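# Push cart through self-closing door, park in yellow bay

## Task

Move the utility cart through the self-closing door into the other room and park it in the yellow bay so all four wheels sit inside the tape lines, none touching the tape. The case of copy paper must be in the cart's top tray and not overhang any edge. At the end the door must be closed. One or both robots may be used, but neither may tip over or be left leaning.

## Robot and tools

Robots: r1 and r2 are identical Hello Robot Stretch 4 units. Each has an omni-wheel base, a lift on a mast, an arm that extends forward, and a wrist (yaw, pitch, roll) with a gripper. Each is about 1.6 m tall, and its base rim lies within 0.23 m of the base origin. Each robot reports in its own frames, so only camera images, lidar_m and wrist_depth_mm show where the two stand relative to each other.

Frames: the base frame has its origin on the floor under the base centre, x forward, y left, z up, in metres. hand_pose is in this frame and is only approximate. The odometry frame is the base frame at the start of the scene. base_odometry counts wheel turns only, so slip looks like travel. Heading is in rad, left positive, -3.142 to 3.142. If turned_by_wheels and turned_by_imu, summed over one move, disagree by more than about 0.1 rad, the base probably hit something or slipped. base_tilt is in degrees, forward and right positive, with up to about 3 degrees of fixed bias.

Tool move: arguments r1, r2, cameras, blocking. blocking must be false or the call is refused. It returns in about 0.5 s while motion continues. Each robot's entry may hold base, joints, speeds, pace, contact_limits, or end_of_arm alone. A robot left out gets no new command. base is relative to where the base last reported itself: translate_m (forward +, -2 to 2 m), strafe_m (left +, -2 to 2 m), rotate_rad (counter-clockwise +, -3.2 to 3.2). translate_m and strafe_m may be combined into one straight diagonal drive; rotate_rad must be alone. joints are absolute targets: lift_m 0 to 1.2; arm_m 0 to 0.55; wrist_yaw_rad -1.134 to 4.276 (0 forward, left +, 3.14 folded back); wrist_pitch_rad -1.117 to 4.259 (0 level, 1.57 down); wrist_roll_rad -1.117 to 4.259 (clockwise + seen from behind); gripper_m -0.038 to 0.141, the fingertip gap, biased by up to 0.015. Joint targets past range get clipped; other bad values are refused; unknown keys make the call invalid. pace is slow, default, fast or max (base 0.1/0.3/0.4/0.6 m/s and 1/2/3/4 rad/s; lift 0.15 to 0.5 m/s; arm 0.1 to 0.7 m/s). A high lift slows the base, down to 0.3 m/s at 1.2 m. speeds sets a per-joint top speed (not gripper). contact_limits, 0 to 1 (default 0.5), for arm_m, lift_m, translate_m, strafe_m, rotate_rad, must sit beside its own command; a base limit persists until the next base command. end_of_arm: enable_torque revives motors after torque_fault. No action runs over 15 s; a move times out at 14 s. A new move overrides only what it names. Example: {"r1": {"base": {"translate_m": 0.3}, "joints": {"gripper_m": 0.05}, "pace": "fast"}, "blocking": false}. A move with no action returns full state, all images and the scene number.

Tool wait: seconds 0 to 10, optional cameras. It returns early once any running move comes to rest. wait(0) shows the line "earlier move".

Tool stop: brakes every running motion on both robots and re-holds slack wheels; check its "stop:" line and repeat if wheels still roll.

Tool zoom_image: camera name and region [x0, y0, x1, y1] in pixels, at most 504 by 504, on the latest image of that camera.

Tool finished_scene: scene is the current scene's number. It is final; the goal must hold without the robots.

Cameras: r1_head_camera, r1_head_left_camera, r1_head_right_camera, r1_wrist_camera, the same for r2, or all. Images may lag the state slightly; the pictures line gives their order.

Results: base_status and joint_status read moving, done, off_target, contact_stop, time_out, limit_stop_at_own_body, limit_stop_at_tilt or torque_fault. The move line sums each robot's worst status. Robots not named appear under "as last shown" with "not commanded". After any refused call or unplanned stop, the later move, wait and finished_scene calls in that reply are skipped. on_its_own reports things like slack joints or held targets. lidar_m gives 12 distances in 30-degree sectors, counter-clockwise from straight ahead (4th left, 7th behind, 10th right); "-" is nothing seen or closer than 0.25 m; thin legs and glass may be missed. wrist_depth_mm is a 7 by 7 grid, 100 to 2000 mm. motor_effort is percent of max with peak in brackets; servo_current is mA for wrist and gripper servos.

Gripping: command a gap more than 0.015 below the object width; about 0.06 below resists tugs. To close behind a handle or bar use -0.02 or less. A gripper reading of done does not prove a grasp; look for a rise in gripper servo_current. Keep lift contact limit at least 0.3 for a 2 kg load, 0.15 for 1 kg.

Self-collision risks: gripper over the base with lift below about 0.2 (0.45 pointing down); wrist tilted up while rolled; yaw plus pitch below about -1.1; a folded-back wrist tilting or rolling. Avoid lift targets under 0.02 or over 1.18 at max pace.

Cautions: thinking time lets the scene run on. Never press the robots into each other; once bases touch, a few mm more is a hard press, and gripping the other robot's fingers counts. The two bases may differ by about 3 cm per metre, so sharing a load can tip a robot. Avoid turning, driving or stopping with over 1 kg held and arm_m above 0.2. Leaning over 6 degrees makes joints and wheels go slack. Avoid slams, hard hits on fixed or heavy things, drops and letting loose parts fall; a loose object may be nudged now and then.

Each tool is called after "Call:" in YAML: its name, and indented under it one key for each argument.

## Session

Call:
move:
  blocking: false

Scene clock: 0.00 s.
r1.base_odometry: x=+0.000 y=+0.000 heading=+0.000
r1.turned_by_wheels: +0.000
r1.turned_by_imu: +0.000
r1.base_tilt: forward=-1.6 right=+1.3
r1.lidar_m: 0.96 1.73 2.02 2.40 3.92 1.60 0.85 0.77 0.78 0.89 0.77 0.78
r1.base_status: not commanded
r1.joint_positions: lift_m=+0.124 arm_m=+0.000 wrist_yaw_rad=+3.194 wrist_pitch_rad=+0.002 wrist_roll_rad=+0.000 gripper_m=+0.056
r1.joint_status: not commanded
r1.measured_speeds: all 0
r1.motor_effort: lift_m=+19 arm_m=-4 wheel_0=-2 wheel_1=+1 wheel_2=+0
r1.servo_current: wrist_yaw_rad=59 wrist_pitch_rad=46 wrist_roll_rad=46 gripper_m=39
r1.hand_pose: x=-0.1216 y=+0.0722 z=+0.3019 quat_wxyz=(-0.026, -0.001, +0.000, +1.000) (m; r1's base frame)
r1.wrist_depth_mm: - 135 - - - - - / - 123 135 - - - - / - 121 191 - - - - / 110 136 194 - - - - / 137 - - - 1618 - - / 226 - 190 1098 188 1160 1118 / 224 163 750 798 768 768 759
r2.base_odometry: x=+0.000 y=+0.000 heading=+0.000
r2.turned_by_wheels: +0.000
r2.turned_by_imu: +0.000
r2.base_tilt: forward=-0.6 right=+0.1
r2.lidar_m: 1.29 1.32 1.58 2.33 2.36 2.78 1.41 1.41 2.77 2.39 2.42 1.48
r2.base_status: not commanded
r2.joint_positions: lift_m=+0.200 arm_m=+0.000 wrist_yaw_rad=+3.211 wrist_pitch_rad=+0.001 wrist_roll_rad=+0.000 gripper_m=+0.056
r2.joint_status: not commanded
r2.measured_speeds: all 0
r2.motor_effort: lift_m=+18 arm_m=-4 wheel_0=-1 wheel_1=+1 wheel_2=+1
r2.servo_current: wrist_yaw_rad=46 wrist_pitch_rad=39 wrist_roll_rad=52 gripper_m=52
r2.hand_pose: x=-0.1229 y=+0.0671 z=+0.3779 quat_wxyz=(-0.035, -0.001, +0.000, +0.999) (m; r2's base frame)
r2.wrist_depth_mm: - - 137 - - - - / - - 137 - - - - / - 109 138 - - - - / - 140 175 - - - - / 214 - - - - - - / 213 1281 196 1255 190 1336 1182 / 208 243 866 - - 854 878
pictures: r1_head_camera, r1_head_left_camera, r1_head_right_camera, r1_wrist_camera, r2_head_camera, r2_head_left_camera, r2_head_right_camera, r2_wrist_camera
Images, in order (width x height): r1_head_camera 420x560, r1_head_left_camera 420x672, r1_head_right_camera 420x672, r1_wrist_camera 616x392, r2_head_camera 420x560, r2_head_left_camera 420x672, r2_head_right_camera 420x672, r2_wrist_camera 616x392.

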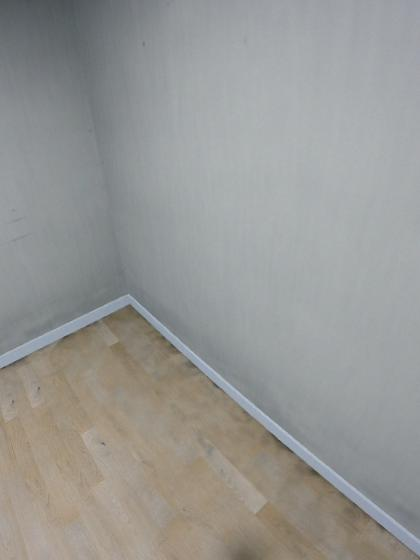

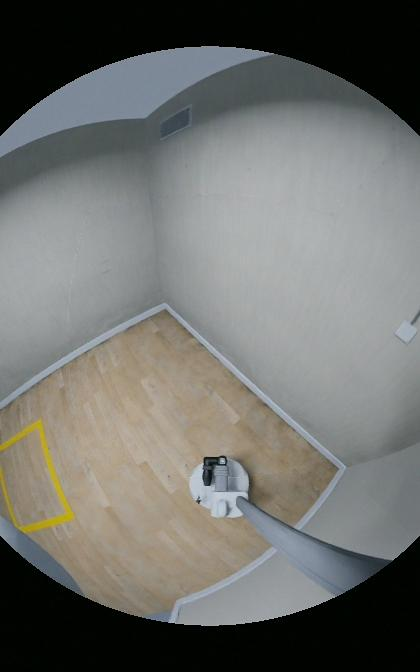

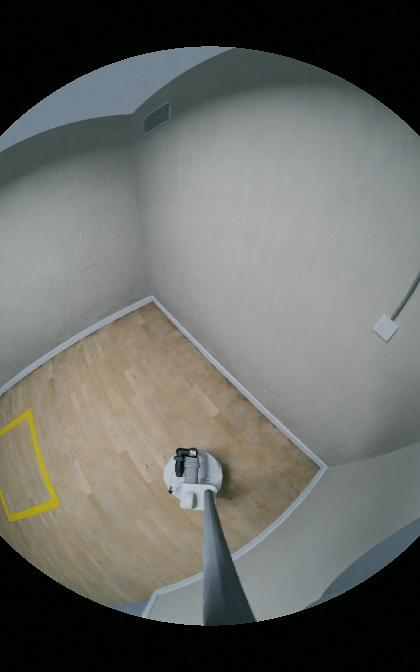

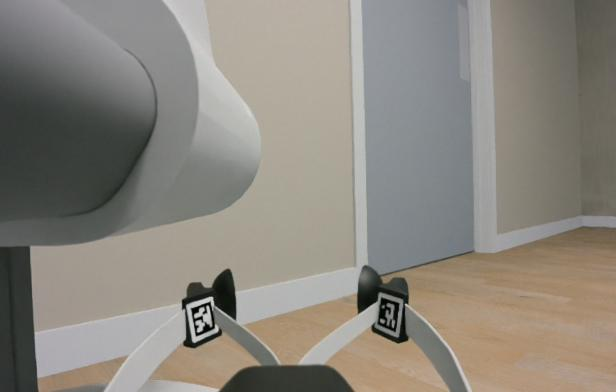

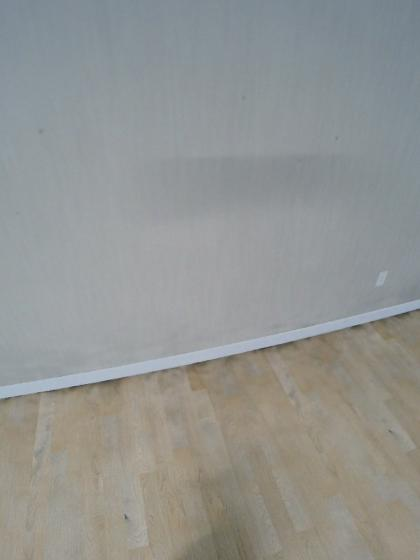

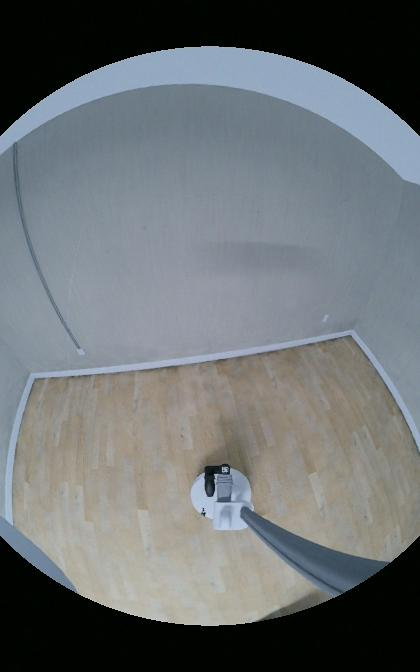

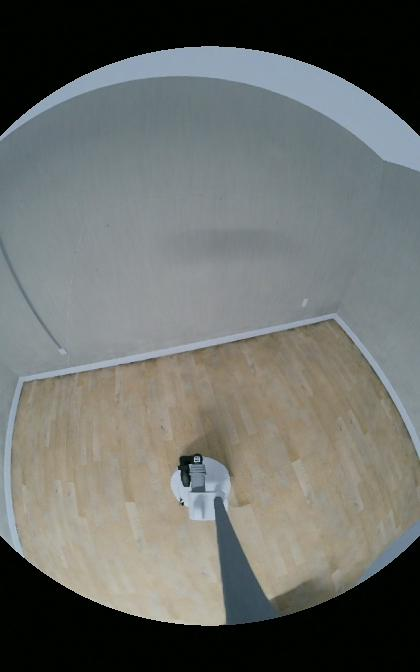

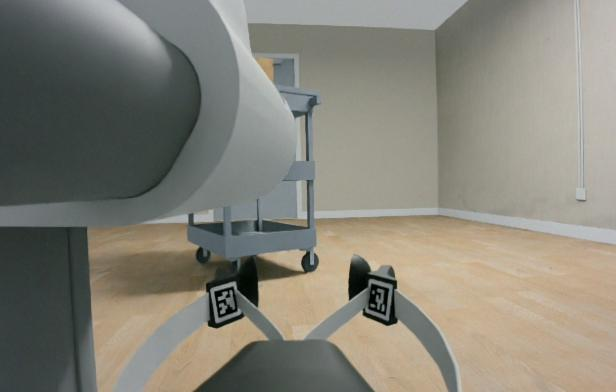

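Call:
move:
  blocking: false
  r2: {"joints":{"lift_m":0.67,"wrist_yaw_rad":0.0},"base":{"rotate_rad":3.1}}
  r1: {"joints":{"lift_m":0.67,"wrist_yaw_rad":0.0},"base":{"rotate_rad":2.0}}

Call:
wait:
  seconds: 4

Call:
wait:
  seconds: 1
  cameras: ["all"]

Scene clock: 22.50 s.
move: r1 moving; r2 moving
r1.base_odometry: x=+0.000 y=+0.000 heading=+0.253
r1.turned_by_wheels: +0.253
r1.turned_by_imu: +0.253
r1.base_tilt: forward=-1.6 right=+1.3
r1.lidar_m: 1.15 2.01 2.11 2.98 2.65 1.07 0.80 0.74 0.81 0.80 0.72 0.82
r1.base_status: rotate_rad moving
r1.joint_positions: lift_m=+0.162 arm_m=+0.000 wrist_yaw_rad=+2.607 wrist_pitch_rad=+0.002 wrist_roll_rad=+0.000 gripper_m=+0.056
r1.joint_status: lift_m moving; wrist_yaw_rad moving
r1.measured_speeds: translate_m=+0.000 strafe_m=+0.000 rotate_rad=+0.974 lift_m=+0.146 arm_m=+0.000 wrist_yaw_rad=-1.820 wrist_pitch_rad=+0.000 wrist_roll_rad=+0.000
r1.motor_effort: lift_m=+24(27) arm_m=-2(4) wheel_0=-7(9) wheel_1=-6(7) wheel_2=-6(7)
r1.servo_current: wrist_yaw_rad=85(130) wrist_pitch_rad=39(52) wrist_roll_rad=33(65) gripper_m=39(46)
r1.hand_pose: x=-0.0327 y=+0.2221 z=+0.3395 quat_wxyz=(+0.264, -0.001, +0.000, +0.965) (m; r1's base frame)
r1.wrist_depth_mm: - - 1336 - - - - / - - 1366 - - - - / - - 1397 - - - - / - - 1366 - - - - / - - 1308 - - - - / - - 190 1281 188 1229 1229 / - 820 831 866 854 820 866
r2.base_odometry: x=+0.000 y=+0.000 heading=+0.252
r2.turned_by_wheels: +0.252
r2.turned_by_imu: +0.245
r2.base_tilt: forward=-0.7 right=+0.0
r2.lidar_m: 1.29 1.38 1.94 2.33 2.46 3.37 1.44 3.35 2.49 2.40 1.84 1.36
r2.base_status: rotate_rad moving
r2.joint_positions: lift_m=+0.238 arm_m=+0.000 wrist_yaw_rad=+2.649 wrist_pitch_rad=+0.001 wrist_roll_rad=+0.000 gripper_m=+0.056
r2.joint_status: lift_m moving; wrist_yaw_rad moving
r2.measured_speeds: translate_m=+0.002 strafe_m=+0.000 rotate_rad=+0.977 lift_m=+0.146 arm_m=+0.000 wrist_yaw_rad=-1.743 wrist_pitch_rad=+0.000 wrist_roll_rad=+0.000
r2.motor_effort: lift_m=+23(25) arm_m=-4(4) wheel_0=-4(9) wheel_1=-10(10) wheel_2=-10(11)
r2.servo_current: wrist_yaw_rad=130(130) wrist_pitch_rad=46(46) wrist_roll_rad=52(65) gripper_m=46(52)
r2.hand_pose: x=-0.0417 y=+0.2135 z=+0.4157 quat_wxyz=(+0.244, -0.001, +0.000, +0.970) (m; r2's base frame)
r2.wrist_depth_mm: - - - - - - - / 1576 1661 - - - - - / 228 - - - - - - / - - - - - - - / - 1921 - - - - - / 1430 1366 196 1430 190 1464 1281 / 1008 931 1008 - - 960 931
pictures: none

Scene clock: 24.83 s.
earlier move: r1 moving; r2 done
r1.base_odometry: x=+0.000 y=+0.000 heading=+2.000
r1.turned_by_wheels: +1.747
r1.turned_by_imu: +1.756
r1.base_tilt: forward=-1.6 right=+1.3
r1.lidar_m: 3.72 1.92 0.91 0.76 0.74 0.87 0.79 0.78 0.90 1.48 2.02 2.28
r1.base_status: done
r1.joint_positions: lift_m=+0.670 arm_m=+0.000 wrist_yaw_rad=+0.003 wrist_pitch_rad=+0.002 wrist_roll_rad=+0.000 gripper_m=+0.056
r1.joint_status: lift_m moving; wrist_yaw_rad moving
r1.measured_speeds: translate_m=+0.000 strafe_m=+0.000 rotate_rad=+0.000 lift_m=+0.002 arm_m=+0.000 wrist_yaw_rad=+0.000 wrist_pitch_rad=+0.000 wrist_roll_rad=+0.000
r1.motor_effort: lift_m=+25(28) arm_m=-3(4) wheel_0=-1(10) wheel_1=-1(9) wheel_2=+0(8)
r1.servo_current: wrist_yaw_rad=33(130) wrist_pitch_rad=46(52) wrist_roll_rad=39(65) gripper_m=39(52)
r1.hand_pose: x=+0.4595 y=-0.0867 z=+0.8472 quat_wxyz=(+1.000, +0.000, +0.001, +0.001) (m; r1's base frame)
r1.wrist_depth_mm: - - - - - - - / - - - - - - - / - - - - - - - / - - - - - - - / - - - - - - - / - - 194 - 187 - - / - 1921 1921 153 1983 1808 1863
r2.base_odometry: x=+0.000 y=+0.000 heading=+3.099
r2.turned_by_wheels: +2.847
r2.turned_by_imu: +2.772
r2.base_tilt: forward=-0.7 right=+0.1
r2.lidar_m: 1.44 1.40 2.85 2.39 2.36 1.57 1.33 1.28 1.50 2.35 2.34 2.68
r2.base_status: done
r2.joint_positions: lift_m=+0.670 arm_m=+0.000 wrist_yaw_rad=+0.003 wrist_pitch_rad=+0.001 wrist_roll_rad=+0.000 gripper_m=+0.056
r2.joint_status: all done
r2.measured_speeds: all 0
r2.motor_effort: lift_m=+21(26) arm_m=-4(4) wheel_0=-3(11) wheel_1=-2(10) wheel_2=-4(13)
r2.servo_current: wrist_yaw_rad=52(130) wrist_pitch_rad=39(46) wrist_roll_rad=46(65) gripper_m=52(52)
r2.hand_pose: x=+0.4596 y=-0.0866 z=+0.8476 quat_wxyz=(+1.000, +0.000, +0.001, +0.001) (m; r2's base frame)
r2.wrist_depth_mm: - - - - - - - / - - - - - - - / - - - - - - - / - 1430 - - - - - / - - - - - - - / - 1576 190 - 191 - - / 1863 147 - - - 1756 1808
wait: 2.33 of 4 s (r2 has come to rest)
pictures: none

Scene clock: 25.10 s.
earlier move: r1 done
r1.base_odometry: x=+0.000 y=+0.000 heading=+2.000
r1.turned_by_wheels: +0.000
r1.turned_by_imu: +0.000
r1.base_tilt: forward=-1.6 right=+1.2
r1.lidar_m: 3.74 1.91 0.90 0.76 0.75 0.84 0.80 0.77 0.90 1.51 2.02 2.26
r1.base_status: done
r1.joint_positions: lift_m=+0.670 arm_m=+0.000 wrist_yaw_rad=+0.003 wrist_pitch_rad=+0.002 wrist_roll_rad=+0.000 gripper_m=+0.056
r1.joint_status: all done
r1.measured_speeds: all 0
r1.motor_effort: lift_m=+24(28) arm_m=-3(4) wheel_0=-1(10) wheel_1=-1(9) wheel_2=-1(8)
r1.servo_current: wrist_yaw_rad=39(130) wrist_pitch_rad=39(52) wrist_roll_rad=46(65) gripper_m=39(52)
r1.hand_pose: x=+0.4595 y=-0.0867 z=+0.8472 quat_wxyz=(+1.000, +0.000, +0.001, +0.001) (m; r1's base frame)
r1.wrist_depth_mm: - - - - - - - / - - - - - - - / - - - - - - - / - - - - - - - / - - - - - - - / - - 195 - 187 - - / - 1863 1863 153 1921 1808 1863
r2.base_odometry: x=+0.000 y=+0.000 heading=+3.099
r2.turned_by_wheels: +0.000
r2.turned_by_imu: +0.000
r2.base_tilt: forward=-0.7 right=+0.1
r2.lidar_m: 1.44 1.40 2.85 2.40 2.37 1.60 1.32 1.31 1.51 2.33 2.34 2.68
r2.base_status: done
r2.joint_positions: lift_m=+0.670 arm_m=+0.000 wrist_yaw_rad=+0.003 wrist_pitch_rad=+0.001 wrist_roll_rad=+0.000 gripper_m=+0.056
r2.joint_status: all done
r2.measured_speeds: all 0
r2.motor_effort: lift_m=+21(26) arm_m=-4(4) wheel_0=-3(11) wheel_1=-2(10) wheel_2=-4(13)
r2.servo_current: wrist_yaw_rad=46(130) wrist_pitch_rad=39(46) wrist_roll_rad=46(65) gripper_m=59(59)
r2.hand_pose: x=+0.4596 y=-0.0866 z=+0.8476 quat_wxyz=(+1.000, +0.000, +0.001, +0.001) (m; r2's base frame)
r2.wrist_depth_mm: - - - - - - - / - - - - - - - / - - - - - - - / - 1366 - - - - - / - - - - - - - / - 1618 191 - 191 - - / 1863 146 - - - 1863 1808
wait: 0.27 of 1 s (r1 has come to rest)
pictures: r1_head_camera, r1_head_left_camera, r1_head_right_camera, r1_wrist_camera, r2_head_camera, r2_head_left_camera, r2_head_right_camera, r2_wrist_camera
Images, in order (width x height): r1_head_camera 420x560, r1_head_left_camera 420x672, r1_head_right_camera 420x672, r1_wrist_camera 616x392, r2_head_camera 420x560, r2_head_left_camera 420x672, r2_head_right_camera 420x672, r2_wrist_camera 616x392.

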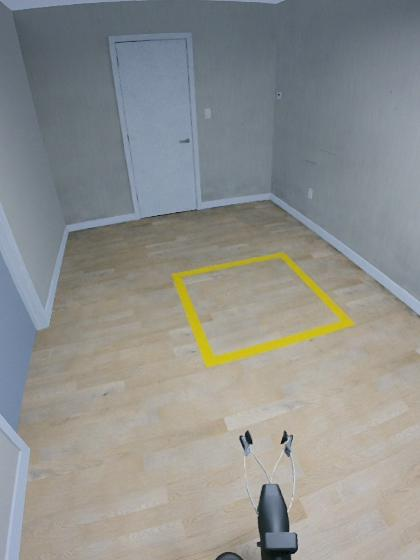

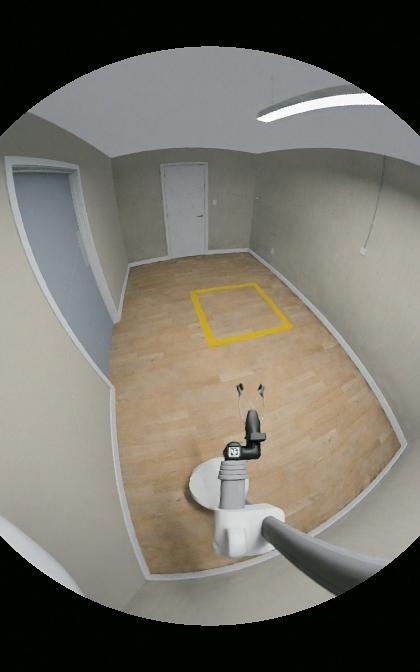

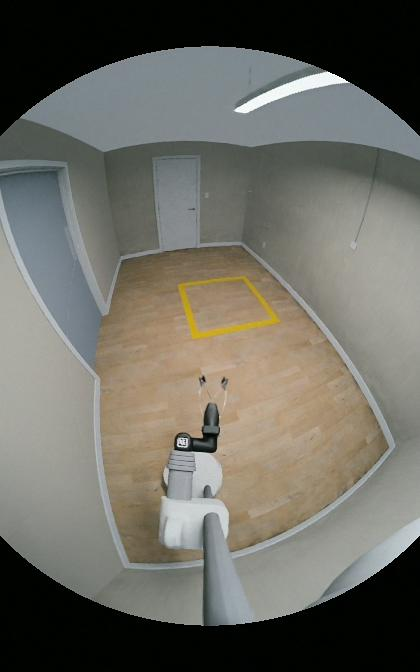

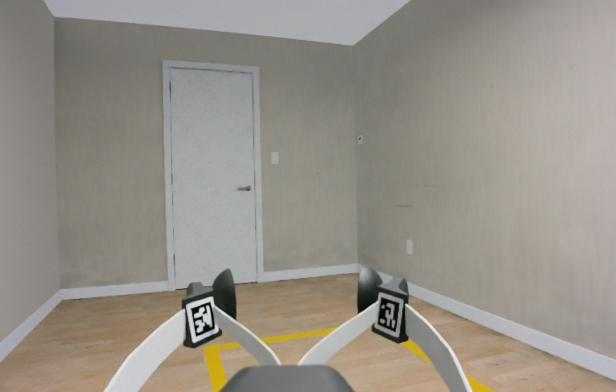

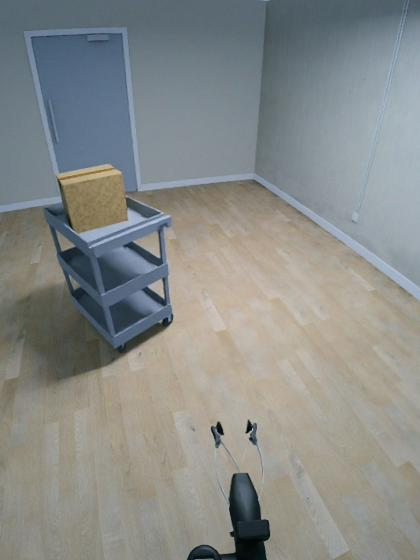

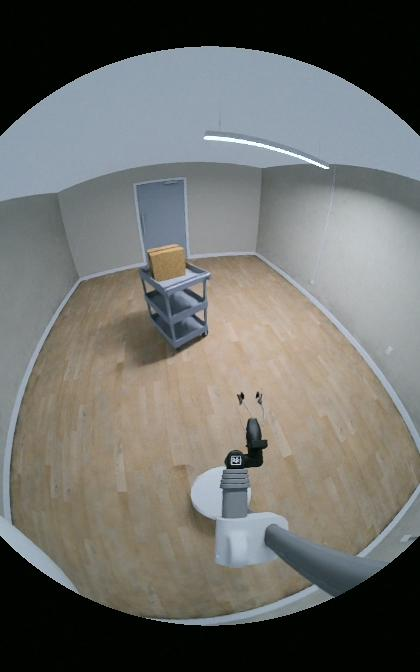

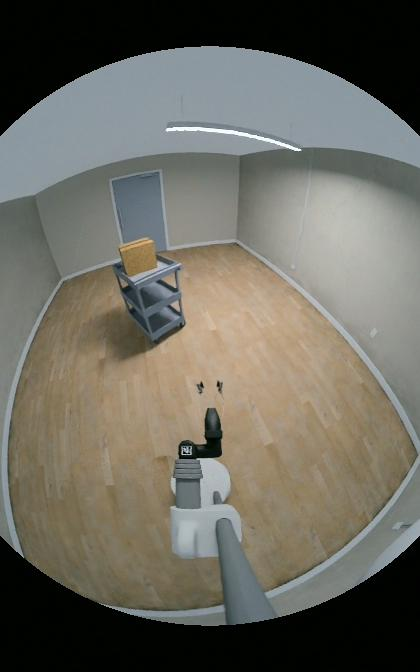

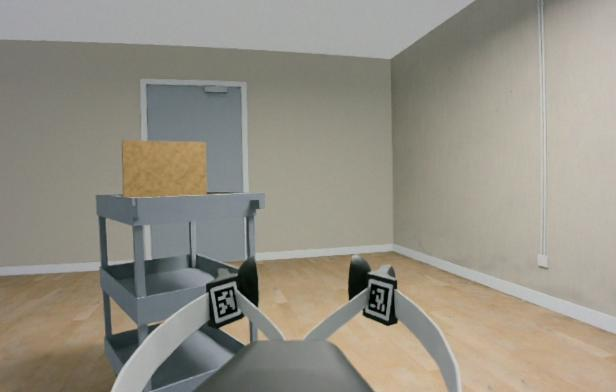

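Call:
move:
  blocking: false
  r2: {"base":{"rotate_rad":0.26}}
  r1: {"base":{"translate_m":1.69,"strafe_m":0.1},"pace":"default"}

Call:
wait:
  seconds: 1.5
  cameras: ["r2_head_camera","r2_head_left_camera"]

Scene clock: 91.67 s.
move: r1 moving; r2 moving
r1.base_odometry: x=-0.015 y=+0.028 heading=+2.000
r1.turned_by_wheels: +0.000
r1.turned_by_imu: +0.000
r1.base_tilt: forward=-1.6 right=+1.3
r1.lidar_m: 3.70 1.93 0.93 0.77 0.76 0.85 0.80 0.79 0.93 1.52 2.01 2.28
r1.base_status: translate_m moving; strafe_m moving
r1.joint_positions: lift_m=+0.670 arm_m=+0.000 wrist_yaw_rad=+0.003 wrist_pitch_rad=+0.002 wrist_roll_rad=+0.000 gripper_m=+0.056
r1.joint_status: not commanded
r1.measured_speeds: translate_m=+0.121 strafe_m=+0.007 rotate_rad=-0.001 lift_m=+0.000 arm_m=+0.000 wrist_yaw_rad=+0.000 wrist_pitch_rad=+0.000 wrist_roll_rad=+0.000
r1.motor_effort: lift_m=+24(24) arm_m=-3(4) wheel_0=+6(7) wheel_1=+5(7) wheel_2=-9(9)
r1.servo_current: wrist_yaw_rad=59(78) wrist_pitch_rad=39(46) wrist_roll_rad=59(59) gripper_m=46(46)
r1.hand_pose: x=+0.4595 y=-0.0867 z=+0.8472 quat_wxyz=(+1.000, +0.000, +0.001, +0.001) (m; r1's base frame)
r1.wrist_depth_mm: - - - - - - - / - - - - - - - / - - - - - - - / - - - - - - - / - - - - - - - / - - 194 - 187 - - / - 1863 1808 153 1863 1756 1808
r2.base_odometry: x=+0.000 y=+0.000 heading=-2.972
r2.turned_by_wheels: +0.212
r2.turned_by_imu: +0.207
r2.base_tilt: forward=-0.7 right=+0.1
r2.lidar_m: 1.41 3.74 2.54 2.38 2.02 1.41 1.30 1.34 1.74 2.33 2.38 3.10
r2.base_status: rotate_rad moving
r2.joint_positions: lift_m=+0.670 arm_m=+0.000 wrist_yaw_rad=+0.003 wrist_pitch_rad=+0.001 wrist_roll_rad=+0.000 gripper_m=+0.056
r2.joint_status: not commanded
r2.measured_speeds: translate_m=+0.000 strafe_m=+0.001 rotate_rad=+0.465 lift_m=+0.000 arm_m=+0.000 wrist_yaw_rad=+0.000 wrist_pitch_rad=+0.000 wrist_roll_rad=+0.000
r2.motor_effort: lift_m=+21(21) arm_m=-4(4) wheel_0=-1(11) wheel_1=-4(9) wheel_2=-5(11)
r2.servo_current: wrist_yaw_rad=39(59) wrist_pitch_rad=39(46) wrist_roll_rad=46(52) gripper_m=46(52)
r2.hand_pose: x=+0.4596 y=-0.0867 z=+0.8476 quat_wxyz=(+1.000, +0.000, +0.001, +0.001) (m; r2's base frame)
r2.wrist_depth_mm: - - - - - - - / - - - - - - - / - - - - - - - / - - 1464 - - - - / - - - - - - - / - - 195 1430 191 - - / 1863 1661 1708 - - 1808 1808
pictures: none

Scene clock: 92.17 s.
earlier move: r1 moving; r2 done
r1.base_odometry: x=-0.059 y=+0.111 heading=+2.000
r1.turned_by_wheels: +0.000
r1.turned_by_imu: +0.000
r1.base_tilt: forward=-1.6 right=+1.3
r1.lidar_m: 3.66 1.98 0.95 0.80 0.78 0.88 0.90 0.88 1.02 1.68 1.96 2.24
r1.base_status: translate_m moving; strafe_m moving
r1.joint_positions: lift_m=+0.670 arm_m=+0.000 wrist_yaw_rad=+0.003 wrist_pitch_rad=+0.002 wrist_roll_rad=+0.000 gripper_m=+0.056
r1.joint_status: not commanded
r1.measured_speeds: translate_m=+0.247 strafe_m=+0.015 rotate_rad=+0.004 lift_m=+0.000 arm_m=+0.000 wrist_yaw_rad=-0.002 wrist_pitch_rad=+0.000 wrist_roll_rad=+0.000
r1.motor_effort: lift_m=+24(24) arm_m=-3(4) wheel_0=+3(8) wheel_1=+7(8) wheel_2=-8(10)
r1.servo_current: wrist_yaw_rad=39(78) wrist_pitch_rad=46(46) wrist_roll_rad=59(72) gripper_m=39(46)
r1.hand_pose: x=+0.4595 y=-0.0867 z=+0.8472 quat_wxyz=(+1.000, +0.000, +0.001, +0.001) (m; r1's base frame)
r1.wrist_depth_mm: - - - - - - - / - - - - - - - / - - - - - - - / - - - - - - - / - - - - - - - / - - 193 - 187 - - / - 1983 1808 153 1921 1756 1983
r2.base_odometry: x=+0.000 y=+0.000 heading=-2.925
r2.turned_by_wheels: +0.047
r2.turned_by_imu: +0.046
r2.base_tilt: forward=-0.7 right=+0.1
r2.lidar_m: 1.39 3.54 2.53 2.40 1.94 1.39 1.30 1.36 1.80 2.33 2.42 3.25
r2.base_status: done
r2.joint_positions: lift_m=+0.670 arm_m=+0.000 wrist_yaw_rad=+0.003 wrist_pitch_rad=+0.001 wrist_roll_rad=+0.000 gripper_m=+0.056
r2.joint_status: not commanded
r2.measured_speeds: all 0
r2.motor_effort: lift_m=+21(21) arm_m=-4(4) wheel_0=-4(11) wheel_1=-4(9) wheel_2=-5(11)
r2.servo_current: wrist_yaw_rad=46(59) wrist_pitch_rad=33(46) wrist_roll_rad=52(59) gripper_m=52(52)
r2.hand_pose: x=+0.4596 y=-0.0867 z=+0.8476 quat_wxyz=(+1.000, +0.000, +0.001, +0.001) (m; r2's base frame)
r2.wrist_depth_mm: - - - - - - - / - - - - - - - / - - - - - - - / - - - - - - - / - - - - - - - / - - 195 1281 190 - - / 1921 1863 1808 - - 1808 1756
wait: 0.50 of 1.5 s (r2 has come to rest)
pictures: r2_head_camera, r2_head_left_camera
Images, in order (width x height): r2_head_camera 420x560, r2_head_left_camera 420x672.

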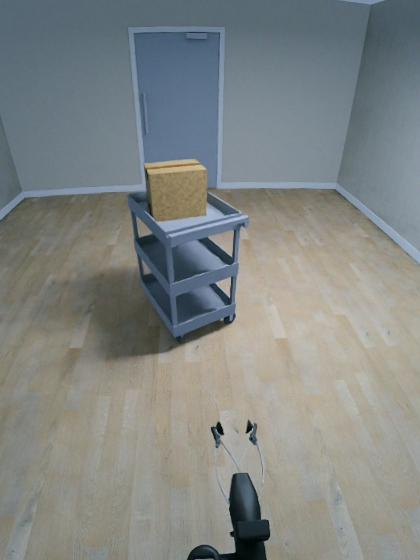

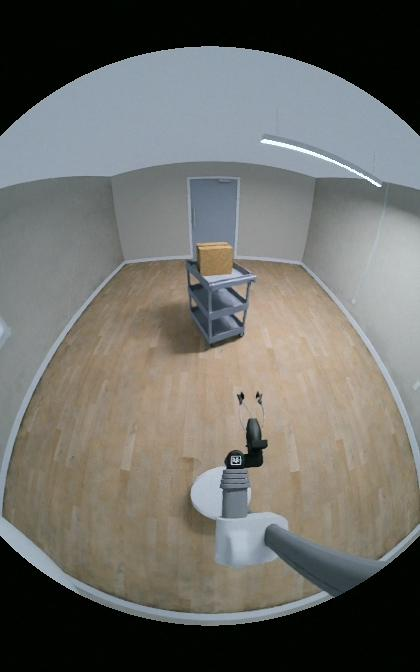

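Call:
wait:
  seconds: 3
  cameras: ["r2_head_camera", "r2_head_left_camera", "r2_head_right_camera", "r1_head_camera"]

Scene clock: 116.73 s.
earlier move: r1 done
r1.base_odometry: x=-0.794 y=+1.495 heading=+2.000
r1.turned_by_wheels: +0.000
r1.turned_by_imu: +0.001
r1.base_tilt: forward=-1.6 right=+1.3
r1.lidar_m: 2.30 2.29 1.44 1.26 1.26 1.36 2.23 2.41 1.94 1.58 1.58 1.79
r1.base_status: done
r1.joint_positions: lift_m=+0.670 arm_m=+0.000 wrist_yaw_rad=+0.002 wrist_pitch_rad=+0.002 wrist_roll_rad=+0.000 gripper_m=+0.056
r1.joint_status: not commanded
r1.measured_speeds: all 0
r1.motor_effort: lift_m=+24(24) arm_m=-3(4) wheel_0=+2(8) wheel_1=+3(8) wheel_2=-1(10)
r1.servo_current: wrist_yaw_rad=46(78) wrist_pitch_rad=33(52) wrist_roll_rad=46(72) gripper_m=39(52)
r1.hand_pose: x=+0.4595 y=-0.0867 z=+0.8472 quat_wxyz=(+1.000, +0.000, +0.001, +0.001) (m; r1's base frame)
r1.wrist_depth_mm: - - - - - - - / 1863 - - - - - - / 1808 1863 - - - - - / 1863 - - - - - - / 1808 1983 - - - - - / - 1921 194 - 187 - 1537 / - 1756 1863 153 1921 1756 -
r2.base_odometry: x=+0.000 y=+0.000 heading=-2.925
r2.turned_by_wheels: +0.000
r2.turned_by_imu: +0.001
r2.base_tilt: forward=-0.7 right=+0.0
r2.lidar_m: 1.42 3.53 2.51 2.35 1.94 1.40 1.32 1.35 1.82 2.33 2.39 3.20
r2.base_status: done
r2.joint_positions: lift_m=+0.670 arm_m=+0.000 wrist_yaw_rad=+0.003 wrist_pitch_rad=+0.001 wrist_roll_rad=+0.000 gripper_m=+0.056
r2.joint_status: not commanded
r2.measured_speeds: all 0
r2.motor_effort: lift_m=+21(21) arm_m=-4(5) wheel_0=-3(11) wheel_1=-4(9) wheel_2=-5(11)
r2.servo_current: wrist_yaw_rad=46(65) wrist_pitch_rad=39(52) wrist_roll_rad=52(59) gripper_m=52(59)
r2.hand_pose: x=+0.4596 y=-0.0867 z=+0.8476 quat_wxyz=(+1.000, +0.000, +0.001, +0.001) (m; r2's base frame)
r2.wrist_depth_mm: - - - - - - - / - - - - - - - / - - - - - - - / - - - - - - - / - - - - - - - / - - 195 1308 190 - - / 1863 1808 1863 - - 1808 1808
wait: 0.00 of 3 s (r1 has come to rest)
pictures: r1_head_camera, r2_head_camera, r2_head_left_camera, r2_head_right_camera
Images, in order (width x height): r1_head_camera 420x560, r2_head_camera 420x560, r2_head_left_camera 420x672, r2_head_right_camera 420x672.

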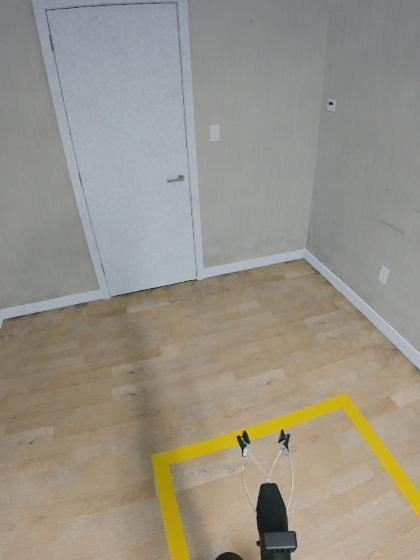

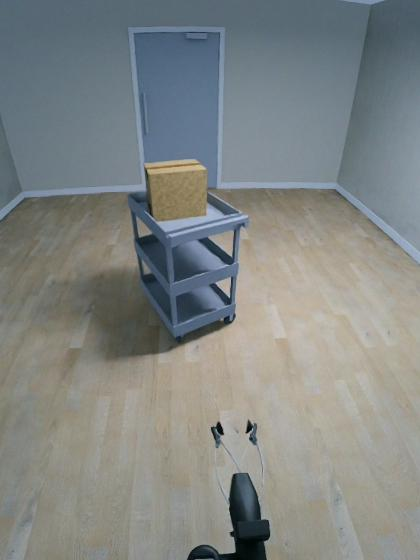

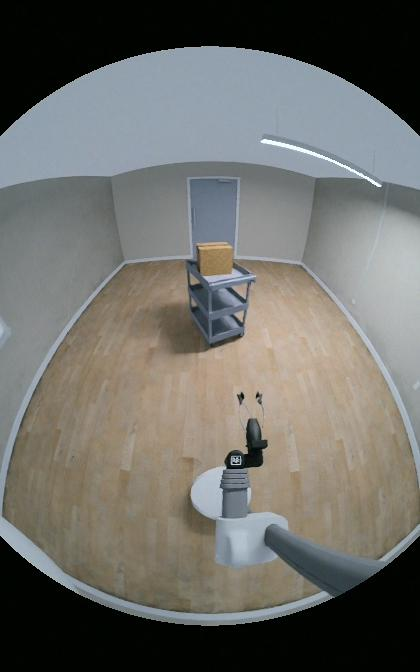

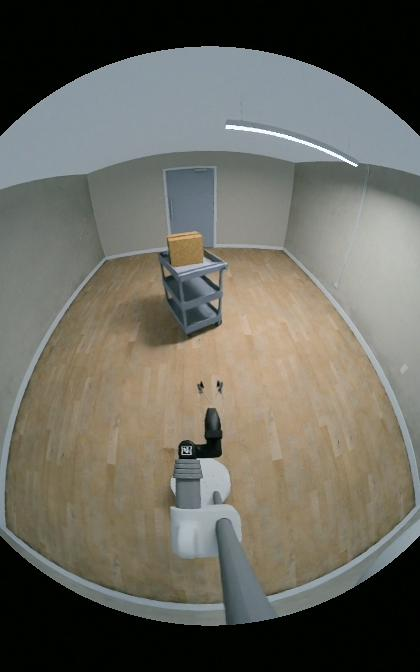

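Call:
move:
  blocking: false
  r1: {"base": {"rotate_rad": 1.83}}
  r2: {"base": {"translate_m": 0.3, "strafe_m": -0.58}}

Call:
wait:
  seconds: 3

Call:
wait:
  seconds: 2
  cameras: ["r2_head_camera", "r1_head_camera"]

Scene clock: 132.60 s.
move: r1 moving; r2 moving
r1.base_odometry: x=-0.794 y=+1.495 heading=+2.252
r1.turned_by_wheels: +0.252
r1.turned_by_imu: +0.253
r1.base_tilt: forward=-1.6 right=+1.3
r1.lidar_m: 2.29 1.84 1.27 1.27 1.29 1.62 2.39 2.47 1.69 1.58 1.61 2.12
r1.base_status: rotate_rad moving
r1.joint_positions: lift_m=+0.670 arm_m=+0.000 wrist_yaw_rad=+0.002 wrist_pitch_rad=+0.002 wrist_roll_rad=+0.000 gripper_m=+0.056
r1.joint_status: not commanded
r1.measured_speeds: translate_m=-0.002 strafe_m=-0.001 rotate_rad=+0.971 lift_m=+0.000 arm_m=+0.000 wrist_yaw_rad=+0.000 wrist_pitch_rad=+0.000 wrist_roll_rad=+0.000
r1.motor_effort: lift_m=+24(24) arm_m=-4(4) wheel_0=-6(8) wheel_1=-5(8) wheel_2=-7(7)
r1.servo_current: wrist_yaw_rad=65(72) wrist_pitch_rad=39(46) wrist_roll_rad=33(59) gripper_m=39(46)
r1.hand_pose: x=+0.4595 y=-0.0868 z=+0.8472 quat_wxyz=(+1.000, +0.000, +0.001, +0.001) (m; r1's base frame)
r1.wrist_depth_mm: - - - - - - - / - - - - - - - / - - - - - - - / - - - - - - - / - - - - - - - / - - 194 - 187 - - / - 1756 1921 153 1921 1756 1863
r2.base_odometry: x=-0.020 y=+0.024 heading=-2.926
r2.turned_by_wheels: -0.001
r2.turned_by_imu: +0.000
r2.base_tilt: forward=-0.7 right=+0.1
r2.lidar_m: 1.39 3.60 2.53 2.39 1.98 1.39 1.32 1.36 1.86 2.32 2.40 3.18
r2.base_status: translate_m moving; strafe_m moving
r2.joint_positions: lift_m=+0.670 arm_m=+0.000 wrist_yaw_rad=+0.003 wrist_pitch_rad=+0.001 wrist_roll_rad=+0.000 gripper_m=+0.056
r2.joint_status: not commanded
r2.measured_speeds: translate_m=+0.057 strafe_m=-0.108 rotate_rad=+0.002 lift_m=+0.000 arm_m=+0.000 wrist_yaw_rad=+0.000 wrist_pitch_rad=+0.000 wrist_roll_rad=+0.000
r2.motor_effort: lift_m=+21(21) arm_m=-4(4) wheel_0=+12(12) wheel_1=-8(10) wheel_2=-9(10)
r2.servo_current: wrist_yaw_rad=46(52) wrist_pitch_rad=39(46) wrist_roll_rad=46(59) gripper_m=52(52)
r2.hand_pose: x=+0.4596 y=-0.0867 z=+0.8476 quat_wxyz=(+1.000, +0.000, +0.001, +0.001) (m; r2's base frame)
r2.wrist_depth_mm: - - - - - - - / - - - - - - - / - - - - - - - / - - - 1499 - - - / - - - - - - - / - - 194 1308 190 - - / 1863 1863 1756 - - 1808 1808
pictures: none

Scene clock: 134.30 s.
earlier move: r1 done; r2 moving
r1.base_odometry: x=-0.794 y=+1.495 heading=-2.454
r1.turned_by_wheels: +1.577
r1.turned_by_imu: +1.586
r1.base_tilt: forward=-1.6 right=+1.3
r1.lidar_m: 1.27 1.30 1.62 2.39 2.47 1.69 1.58 1.62 2.13 2.29 1.84 1.30
r1.base_status: done
r1.joint_positions: lift_m=+0.670 arm_m=+0.000 wrist_yaw_rad=+0.002 wrist_pitch_rad=+0.002 wrist_roll_rad=+0.000 gripper_m=+0.056
r1.joint_status: not commanded
r1.measured_speeds: all 0
r1.motor_effort: lift_m=+24(24) arm_m=-4(4) wheel_0=-3(10) wheel_1=-2(9) wheel_2=-1(9)
r1.servo_current: wrist_yaw_rad=33(72) wrist_pitch_rad=46(52) wrist_roll_rad=46(65) gripper_m=39(46)
r1.hand_pose: x=+0.4595 y=-0.0868 z=+0.8472 quat_wxyz=(+1.000, +0.000, +0.001, +0.001) (m; r1's base frame)
r1.wrist_depth_mm: - - - - 1060 - - / 1008 - - - 1060 - - / 1025 - - - 1098 - - / 1025 - - - 1060 - - / 1025 - - - 991 - - / 1042 - 190 - 188 - - / - 141 - 137 181 - -
r2.base_odometry: x=-0.308 y=+0.370 heading=-2.925
r2.turned_by_wheels: +0.000
r2.turned_by_imu: +0.001
r2.base_tilt: forward=-0.7 right=+0.0
r2.lidar_m: 1.31 1.29 2.99 2.82 2.26 1.60 1.51 1.56 2.01 1.90 1.98 2.63
r2.base_status: translate_m moving; strafe_m moving
r2.joint_positions: lift_m=+0.670 arm_m=+0.000 wrist_yaw_rad=+0.003 wrist_pitch_rad=+0.001 wrist_roll_rad=+0.000 gripper_m=+0.056
r2.joint_status: not commanded
r2.measured_speeds: translate_m=+0.137 strafe_m=-0.266 rotate_rad=+0.003 lift_m=+0.000 arm_m=+0.000 wrist_yaw_rad=+0.000 wrist_pitch_rad=+0.000 wrist_roll_rad=+0.000
r2.motor_effort: lift_m=+21(21) arm_m=-4(4) wheel_0=+9(15) wheel_1=-6(10) wheel_2=-6(10)
r2.servo_current: wrist_yaw_rad=39(59) wrist_pitch_rad=46(46) wrist_roll_rad=46(59) gripper_m=46(52)
r2.hand_pose: x=+0.4596 y=-0.0867 z=+0.8476 quat_wxyz=(+1.000, +0.000, +0.001, +0.001) (m; r2's base frame)
r2.wrist_depth_mm: - - - - - - - / - - - - - - - / - - - - - - - / - 1308 1308 - - - - / - - - - - - - / - 1078 190 - 191 - - / 1921 1042 - - - 1863 1808
wait: 1.70 of 3 s (r1 has come to rest)
pictures: none

Scene clock: 135.77 s.
earlier move: r2 done
r1.base_odometry: x=-0.794 y=+1.495 heading=-2.454
r1.turned_by_wheels: +0.000
r1.turned_by_imu: +0.000
r1.base_tilt: forward=-1.6 right=+1.3
r1.lidar_m: 1.25 1.29 1.63 2.39 2.45 1.70 1.57 1.63 2.13 2.30 1.85 1.28
r1.base_status: done
r1.joint_positions: lift_m=+0.670 arm_m=+0.000 wrist_yaw_rad=+0.002 wrist_pitch_rad=+0.002 wrist_roll_rad=+0.000 gripper_m=+0.056
r1.joint_status: not commanded
r1.measured_speeds: all 0
r1.motor_effort: lift_m=+24(24) arm_m=-3(4) wheel_0=-3(10) wheel_1=-3(9) wheel_2=-1(9)
r1.servo_current: wrist_yaw_rad=59(72) wrist_pitch_rad=46(52) wrist_roll_rad=46(65) gripper_m=39(52)
r1.hand_pose: x=+0.4595 y=-0.0868 z=+0.8472 quat_wxyz=(+1.000, +0.000, +0.001, +0.001) (m; r1's base frame)
r1.wrist_depth_mm: - - - - 1078 - - / 1008 - - - 1078 - - / 1008 - - - 1060 - - / 1008 - - - 1042 - - / 1008 - - - 1008 - - / 1042 - 190 - 187 - - / - 141 - 137 182 - -
r2.base_odometry: x=-0.417 y=+0.502 heading=-2.926
r2.turned_by_wheels: +0.000
r2.turned_by_imu: +0.000
r2.base_tilt: forward=-0.7 right=+0.0
r2.lidar_m: 1.30 1.27 3.14 2.97 2.39 1.69 1.58 1.64 1.83 1.74 1.83 2.44
r2.base_status: done
r2.joint_positions: lift_m=+0.670 arm_m=+0.000 wrist_yaw_rad=+0.003 wrist_pitch_rad=+0.001 wrist_roll_rad=+0.000 gripper_m=+0.056
r2.joint_status: not commanded
r2.measured_speeds: all 0
r2.motor_effort: lift_m=+21(21) arm_m=-4(4) wheel_0=+1(15) wheel_1=-4(10) wheel_2=-5(10)
r2.servo_current: wrist_yaw_rad=59(59) wrist_pitch_rad=39(52) wrist_roll_rad=52(59) gripper_m=46(59)
r2.hand_pose: x=+0.4596 y=-0.0867 z=+0.8476 quat_wxyz=(+1.000, +0.000, +0.001, +0.001) (m; r2's base frame)
r2.wrist_depth_mm: - - - - - - - / - - - - - - - / - - - - - - - / 1229 1229 - - - - - / - - - - - - - / - - 195 - 191 - - / 1537 122 1708 - - 1863 1756
wait: 1.47 of 2 s (r2 has come to rest)
pictures: r1_head_camera, r2_head_camera
Images, in order (width x height): r1_head_camera 420x560, r2_head_camera 420x560.

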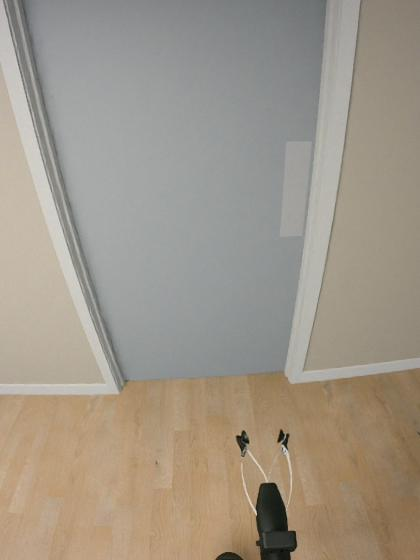

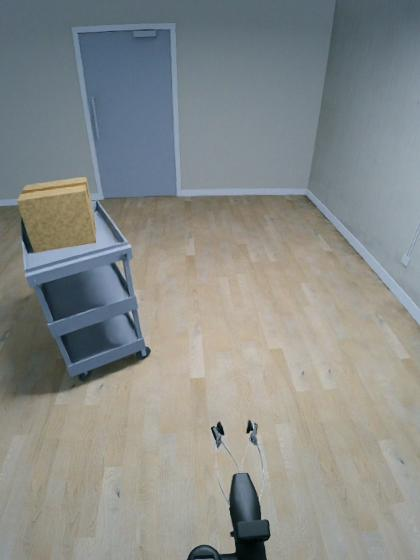

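Call:
move:
  blocking: false
  r2: {"base": {"translate_m": 0.4, "strafe_m": -0.4}, "joints": {"lift_m": 0.89}}

Call:
wait:
  seconds: 4
  cameras: ["r2_head_camera", "r2_head_left_camera"]

Scene clock: 142.50 s.
move: r2 moving
r1: as last shown
r1.lidar_m: 1.24 1.30 1.61 2.40 2.43 1.72 1.57 1.62 2.14 2.28 1.81 1.27
r1.motor_effort: lift_m=+24(24) arm_m=-4(4) wheel_0=-4(4) wheel_1=-2(2) wheel_2=-1(1)
r1.servo_current: wrist_yaw_rad=46(59) wrist_pitch_rad=39(46) wrist_roll_rad=46(52) gripper_m=39(46)
r1.wrist_depth_mm: - - - - 1060 - - / 991 - - - 1060 - - / 1025 - - - 1060 - - / 1008 - - - 1098 - - / 1025 - - - 991 - - / 1025 - 190 - 188 - - / - 140 - 137 182 - -
r2.base_odometry: x=-0.445 y=+0.520 heading=-2.926
r2.turned_by_wheels: -0.001
r2.turned_by_imu: +0.000
r2.base_tilt: forward=-0.7 right=+0.0
r2.lidar_m: 1.31 1.25 3.19 2.97 2.40 1.71 1.61 1.67 1.82 1.71 1.76 2.39
r2.base_status: translate_m moving; strafe_m moving
r2.joint_positions: lift_m=+0.708 arm_m=+0.000 wrist_yaw_rad=+0.003 wrist_pitch_rad=+0.001 wrist_roll_rad=+0.000 gripper_m=+0.056
r2.joint_status: lift_m moving
r2.measured_speeds: translate_m=+0.089 strafe_m=-0.090 rotate_rad=+0.003 lift_m=+0.146 arm_m=+0.000 wrist_yaw_rad=+0.000 wrist_pitch_rad=+0.000 wrist_roll_rad=+0.000
r2.motor_effort: lift_m=+24(24) arm_m=-4(4) wheel_0=+10(12) wheel_1=-5(8) wheel_2=-12(12)
r2.servo_current: wrist_yaw_rad=52(52) wrist_pitch_rad=39(46) wrist_roll_rad=46(52) gripper_m=46(52)
r2.hand_pose: x=+0.4596 y=-0.0867 z=+0.8856 quat_wxyz=(+1.000, +0.000, +0.001, +0.001) (m; r2's base frame)
r2.wrist_depth_mm: - - - - - - - / - - - - - - - / - - - - - - - / 1182 1229 - - - - - / - - - - - - - / 1281 - 193 - 191 - - / - 123 1863 - - 1863 1808
pictures: none

Scene clock: 145.33 s.
earlier move: r2 done
r1.base_odometry: x=-0.794 y=+1.495 heading=-2.454
r1.turned_by_wheels: +0.000
r1.turned_by_imu: +0.000
r1.base_tilt: forward=-1.6 right=+1.3
r1.lidar_m: 1.27 1.30 1.60 2.41 2.40 1.69 1.58 1.62 2.13 2.29 1.85 1.28
r1.base_status: not commanded
r1.joint_positions: lift_m=+0.670 arm_m=+0.000 wrist_yaw_rad=+0.002 wrist_pitch_rad=+0.002 wrist_roll_rad=+0.000 gripper_m=+0.056
r1.joint_status: not commanded
r1.measured_speeds: all 0
r1.motor_effort: lift_m=+24(24) arm_m=-4(4) wheel_0=-4(4) wheel_1=-2(3) wheel_2=-1(1)
r1.servo_current: wrist_yaw_rad=39(65) wrist_pitch_rad=33(52) wrist_roll_rad=59(72) gripper_m=39(52)
r1.hand_pose: x=+0.4595 y=-0.0868 z=+0.8472 quat_wxyz=(+1.000, +0.000, +0.001, +0.001) (m; r1's base frame)
r1.wrist_depth_mm: - - - - 1060 - - / 1008 - - - 1078 - - / 1025 - - - 1060 - - / 1008 - - - 1078 - - / 1008 - - - 991 - - / 1025 - 190 - 187 - - / - 140 - 137 182 - -
r2.base_odometry: x=-0.894 y=+0.807 heading=-2.926
r2.turned_by_wheels: +0.000
r2.turned_by_imu: +0.001
r2.base_tilt: forward=-0.7 right=+0.1
r2.lidar_m: 3.82 1.13 1.17 3.36 2.93 2.07 1.97 1.99 1.43 1.34 1.35 1.85
r2.base_status: done
r2.joint_positions: lift_m=+0.890 arm_m=+0.000 wrist_yaw_rad=+0.003 wrist_pitch_rad=+0.001 wrist_roll_rad=+0.000 gripper_m=+0.056
r2.joint_status: all done
r2.measured_speeds: all 0
r2.motor_effort: lift_m=+21(26) arm_m=-4(4) wheel_0=+2(13) wheel_1=-4(9) wheel_2=-3(12)
r2.servo_current: wrist_yaw_rad=52(59) wrist_pitch_rad=46(52) wrist_roll_rad=39(65) gripper_m=46(59)
r2.hand_pose: x=+0.4596 y=-0.0867 z=+1.0676 quat_wxyz=(+1.000, +0.000, +0.001, +0.001) (m; r2's base frame)
r2.wrist_depth_mm: - - - - - - - / - - - - - - - / - - - - - - - / - - - - - - - / - - - - - - - / - - 196 - 190 - - / - - - - - - -
wait: 2.83 of 4 s (r2 has come to rest)
pictures: r2_head_camera, r2_head_left_camera
Images, in order (width x height): r2_head_camera 420x560, r2_head_left_camera 420x672.

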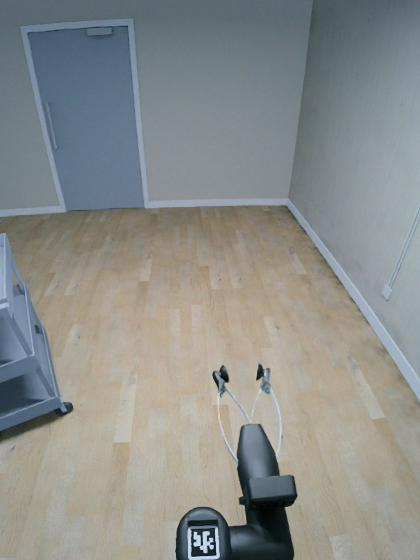

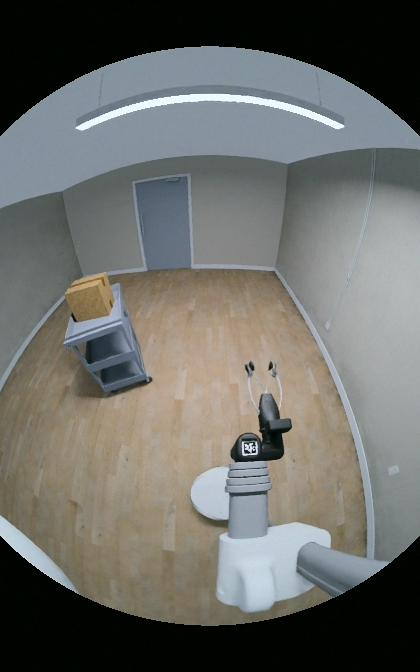

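Call:
move:
  blocking: false
  r2: {"base": {"translate_m": 1.9}}

Call:
wait:
  seconds: 9
  cameras: ["r2_head_camera", "r2_head_left_camera"]

Scene clock: 154.83 s.
move: r2 moving
r1: as last shown
r1.lidar_m: 1.27 1.28 1.57 2.40 2.45 1.69 1.58 1.60 2.17 2.29 1.85 1.27
r1.motor_effort: lift_m=+24(24) arm_m=-4(4) wheel_0=-4(4) wheel_1=-2(2) wheel_2=-1(1)
r1.servo_current: wrist_yaw_rad=39(59) wrist_pitch_rad=46(52) wrist_roll_rad=33(59) gripper_m=52(52)
r1.wrist_depth_mm: - - - - 1060 - - / 1008 - - - 1060 - - / 1008 - - - 1078 - - / 1025 - - - 1078 - - / 1025 - - - 991 - - / 1025 - 190 - 188 - - / - 141 - 137 182 - -
r2.base_odometry: x=-0.924 y=+0.800 heading=-2.926
r2.turned_by_wheels: +0.000
r2.turned_by_imu: +0.001
r2.base_tilt: forward=-0.7 right=+0.1
r2.lidar_m: 3.79 1.10 1.16 3.38 2.99 2.09 2.01 2.02 1.41 1.33 1.37 1.84
r2.base_status: translate_m moving
r2.joint_positions: lift_m=+0.890 arm_m=+0.000 wrist_yaw_rad=+0.003 wrist_pitch_rad=+0.001 wrist_roll_rad=+0.000 gripper_m=+0.056
r2.joint_status: not commanded
r2.measured_speeds: translate_m=+0.121 strafe_m=-0.001 rotate_rad=+0.000 lift_m=+0.000 arm_m=+0.000 wrist_yaw_rad=+0.000 wrist_pitch_rad=+0.000 wrist_roll_rad=+0.000
r2.motor_effort: lift_m=+21(21) arm_m=-4(4) wheel_0=+7(10) wheel_1=+7(8) wheel_2=-12(13)
r2.servo_current: wrist_yaw_rad=46(52) wrist_pitch_rad=39(46) wrist_roll_rad=46(65) gripper_m=52(52)
r2.hand_pose: x=+0.4596 y=-0.0867 z=+1.0676 quat_wxyz=(+1.000, +0.000, +0.001, +0.001) (m; r2's base frame)
r2.wrist_depth_mm: - - - - - - - / - - - - - - - / - - - - - - - / - - - - - - - / - - - - - - - / - - 196 - 190 - - / - - - - - - -
pictures: none

Scene clock: 162.17 s.
earlier move: r2 done
r1.base_odometry: x=-0.794 y=+1.495 heading=-2.454
r1.turned_by_wheels: +0.000
r1.turned_by_imu: +0.000
r1.base_tilt: forward=-1.6 right=+1.3
r1.lidar_m: 1.26 1.29 1.60 2.39 2.45 1.72 1.57 1.60 2.10 2.30 1.85 1.29
r1.base_status: not commanded
r1.joint_positions: lift_m=+0.670 arm_m=+0.000 wrist_yaw_rad=+0.002 wrist_pitch_rad=+0.002 wrist_roll_rad=+0.000 gripper_m=+0.056
r1.joint_status: not commanded
r1.measured_speeds: all 0
r1.motor_effort: lift_m=+24(24) arm_m=-4(4) wheel_0=-3(4) wheel_1=-2(3) wheel_2=-1(1)
r1.servo_current: wrist_yaw_rad=65(72) wrist_pitch_rad=46(52) wrist_roll_rad=59(72) gripper_m=39(52)
r1.hand_pose: x=+0.4595 y=-0.0868 z=+0.8472 quat_wxyz=(+1.000, +0.000, +0.001, +0.001) (m; r1's base frame)
r1.wrist_depth_mm: - - - - 1060 - - / 991 - - - 1060 - - / 1008 - - - 1078 - - / 1025 - - - 1078 - - / 1042 - - - 1008 - - / 1008 - 190 - 187 - - / - 141 - 136 182 - -
r2.base_odometry: x=-2.749 y=+0.400 heading=-2.926
r2.turned_by_wheels: +0.000
r2.turned_by_imu: +0.003
r2.base_tilt: forward=-0.7 right=+0.1
r2.lidar_m: 1.92 1.98 2.67 3.48 1.04 1.11 3.97 1.92 1.34 1.29 1.31 1.78
r2.base_status: done
r2.joint_positions: lift_m=+0.890 arm_m=+0.000 wrist_yaw_rad=+0.003 wrist_pitch_rad=+0.001 wrist_roll_rad=+0.000 gripper_m=+0.056
r2.joint_status: not commanded
r2.measured_speeds: all 0
r2.motor_effort: lift_m=+21(21) arm_m=-4(4) wheel_0=+3(11) wheel_1=+4(9) wheel_2=-3(15)
r2.servo_current: wrist_yaw_rad=59(65) wrist_pitch_rad=39(52) wrist_roll_rad=39(65) gripper_m=52(59)
r2.hand_pose: x=+0.4596 y=-0.0867 z=+1.0677 quat_wxyz=(+1.000, +0.000, +0.001, +0.001) (m; r2's base frame)
r2.wrist_depth_mm: - - - - - - - / - - - - - - - / - - - - - - - / - - - - - - - / - - - - - - - / - - 189 - 189 - - / - - - - - - -
wait: 7.33 of 9 s (r2 has come to rest)
pictures: r2_head_camera, r2_head_left_camera
Images, in order (width x height): r2_head_camera 420x560, r2_head_left_camera 420x672.

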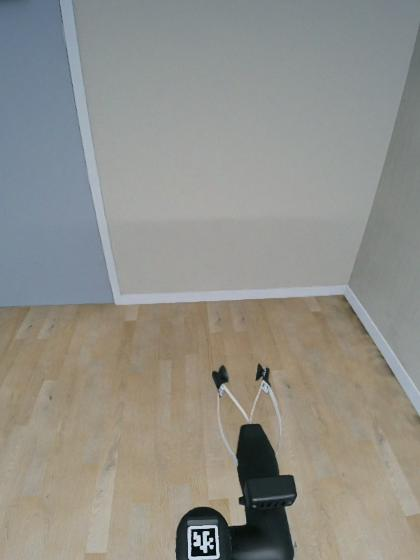

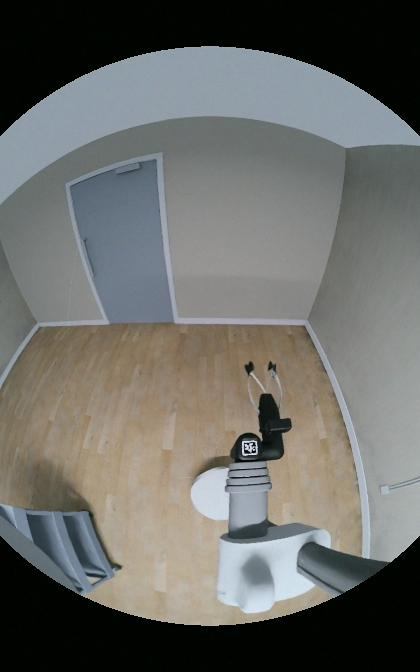

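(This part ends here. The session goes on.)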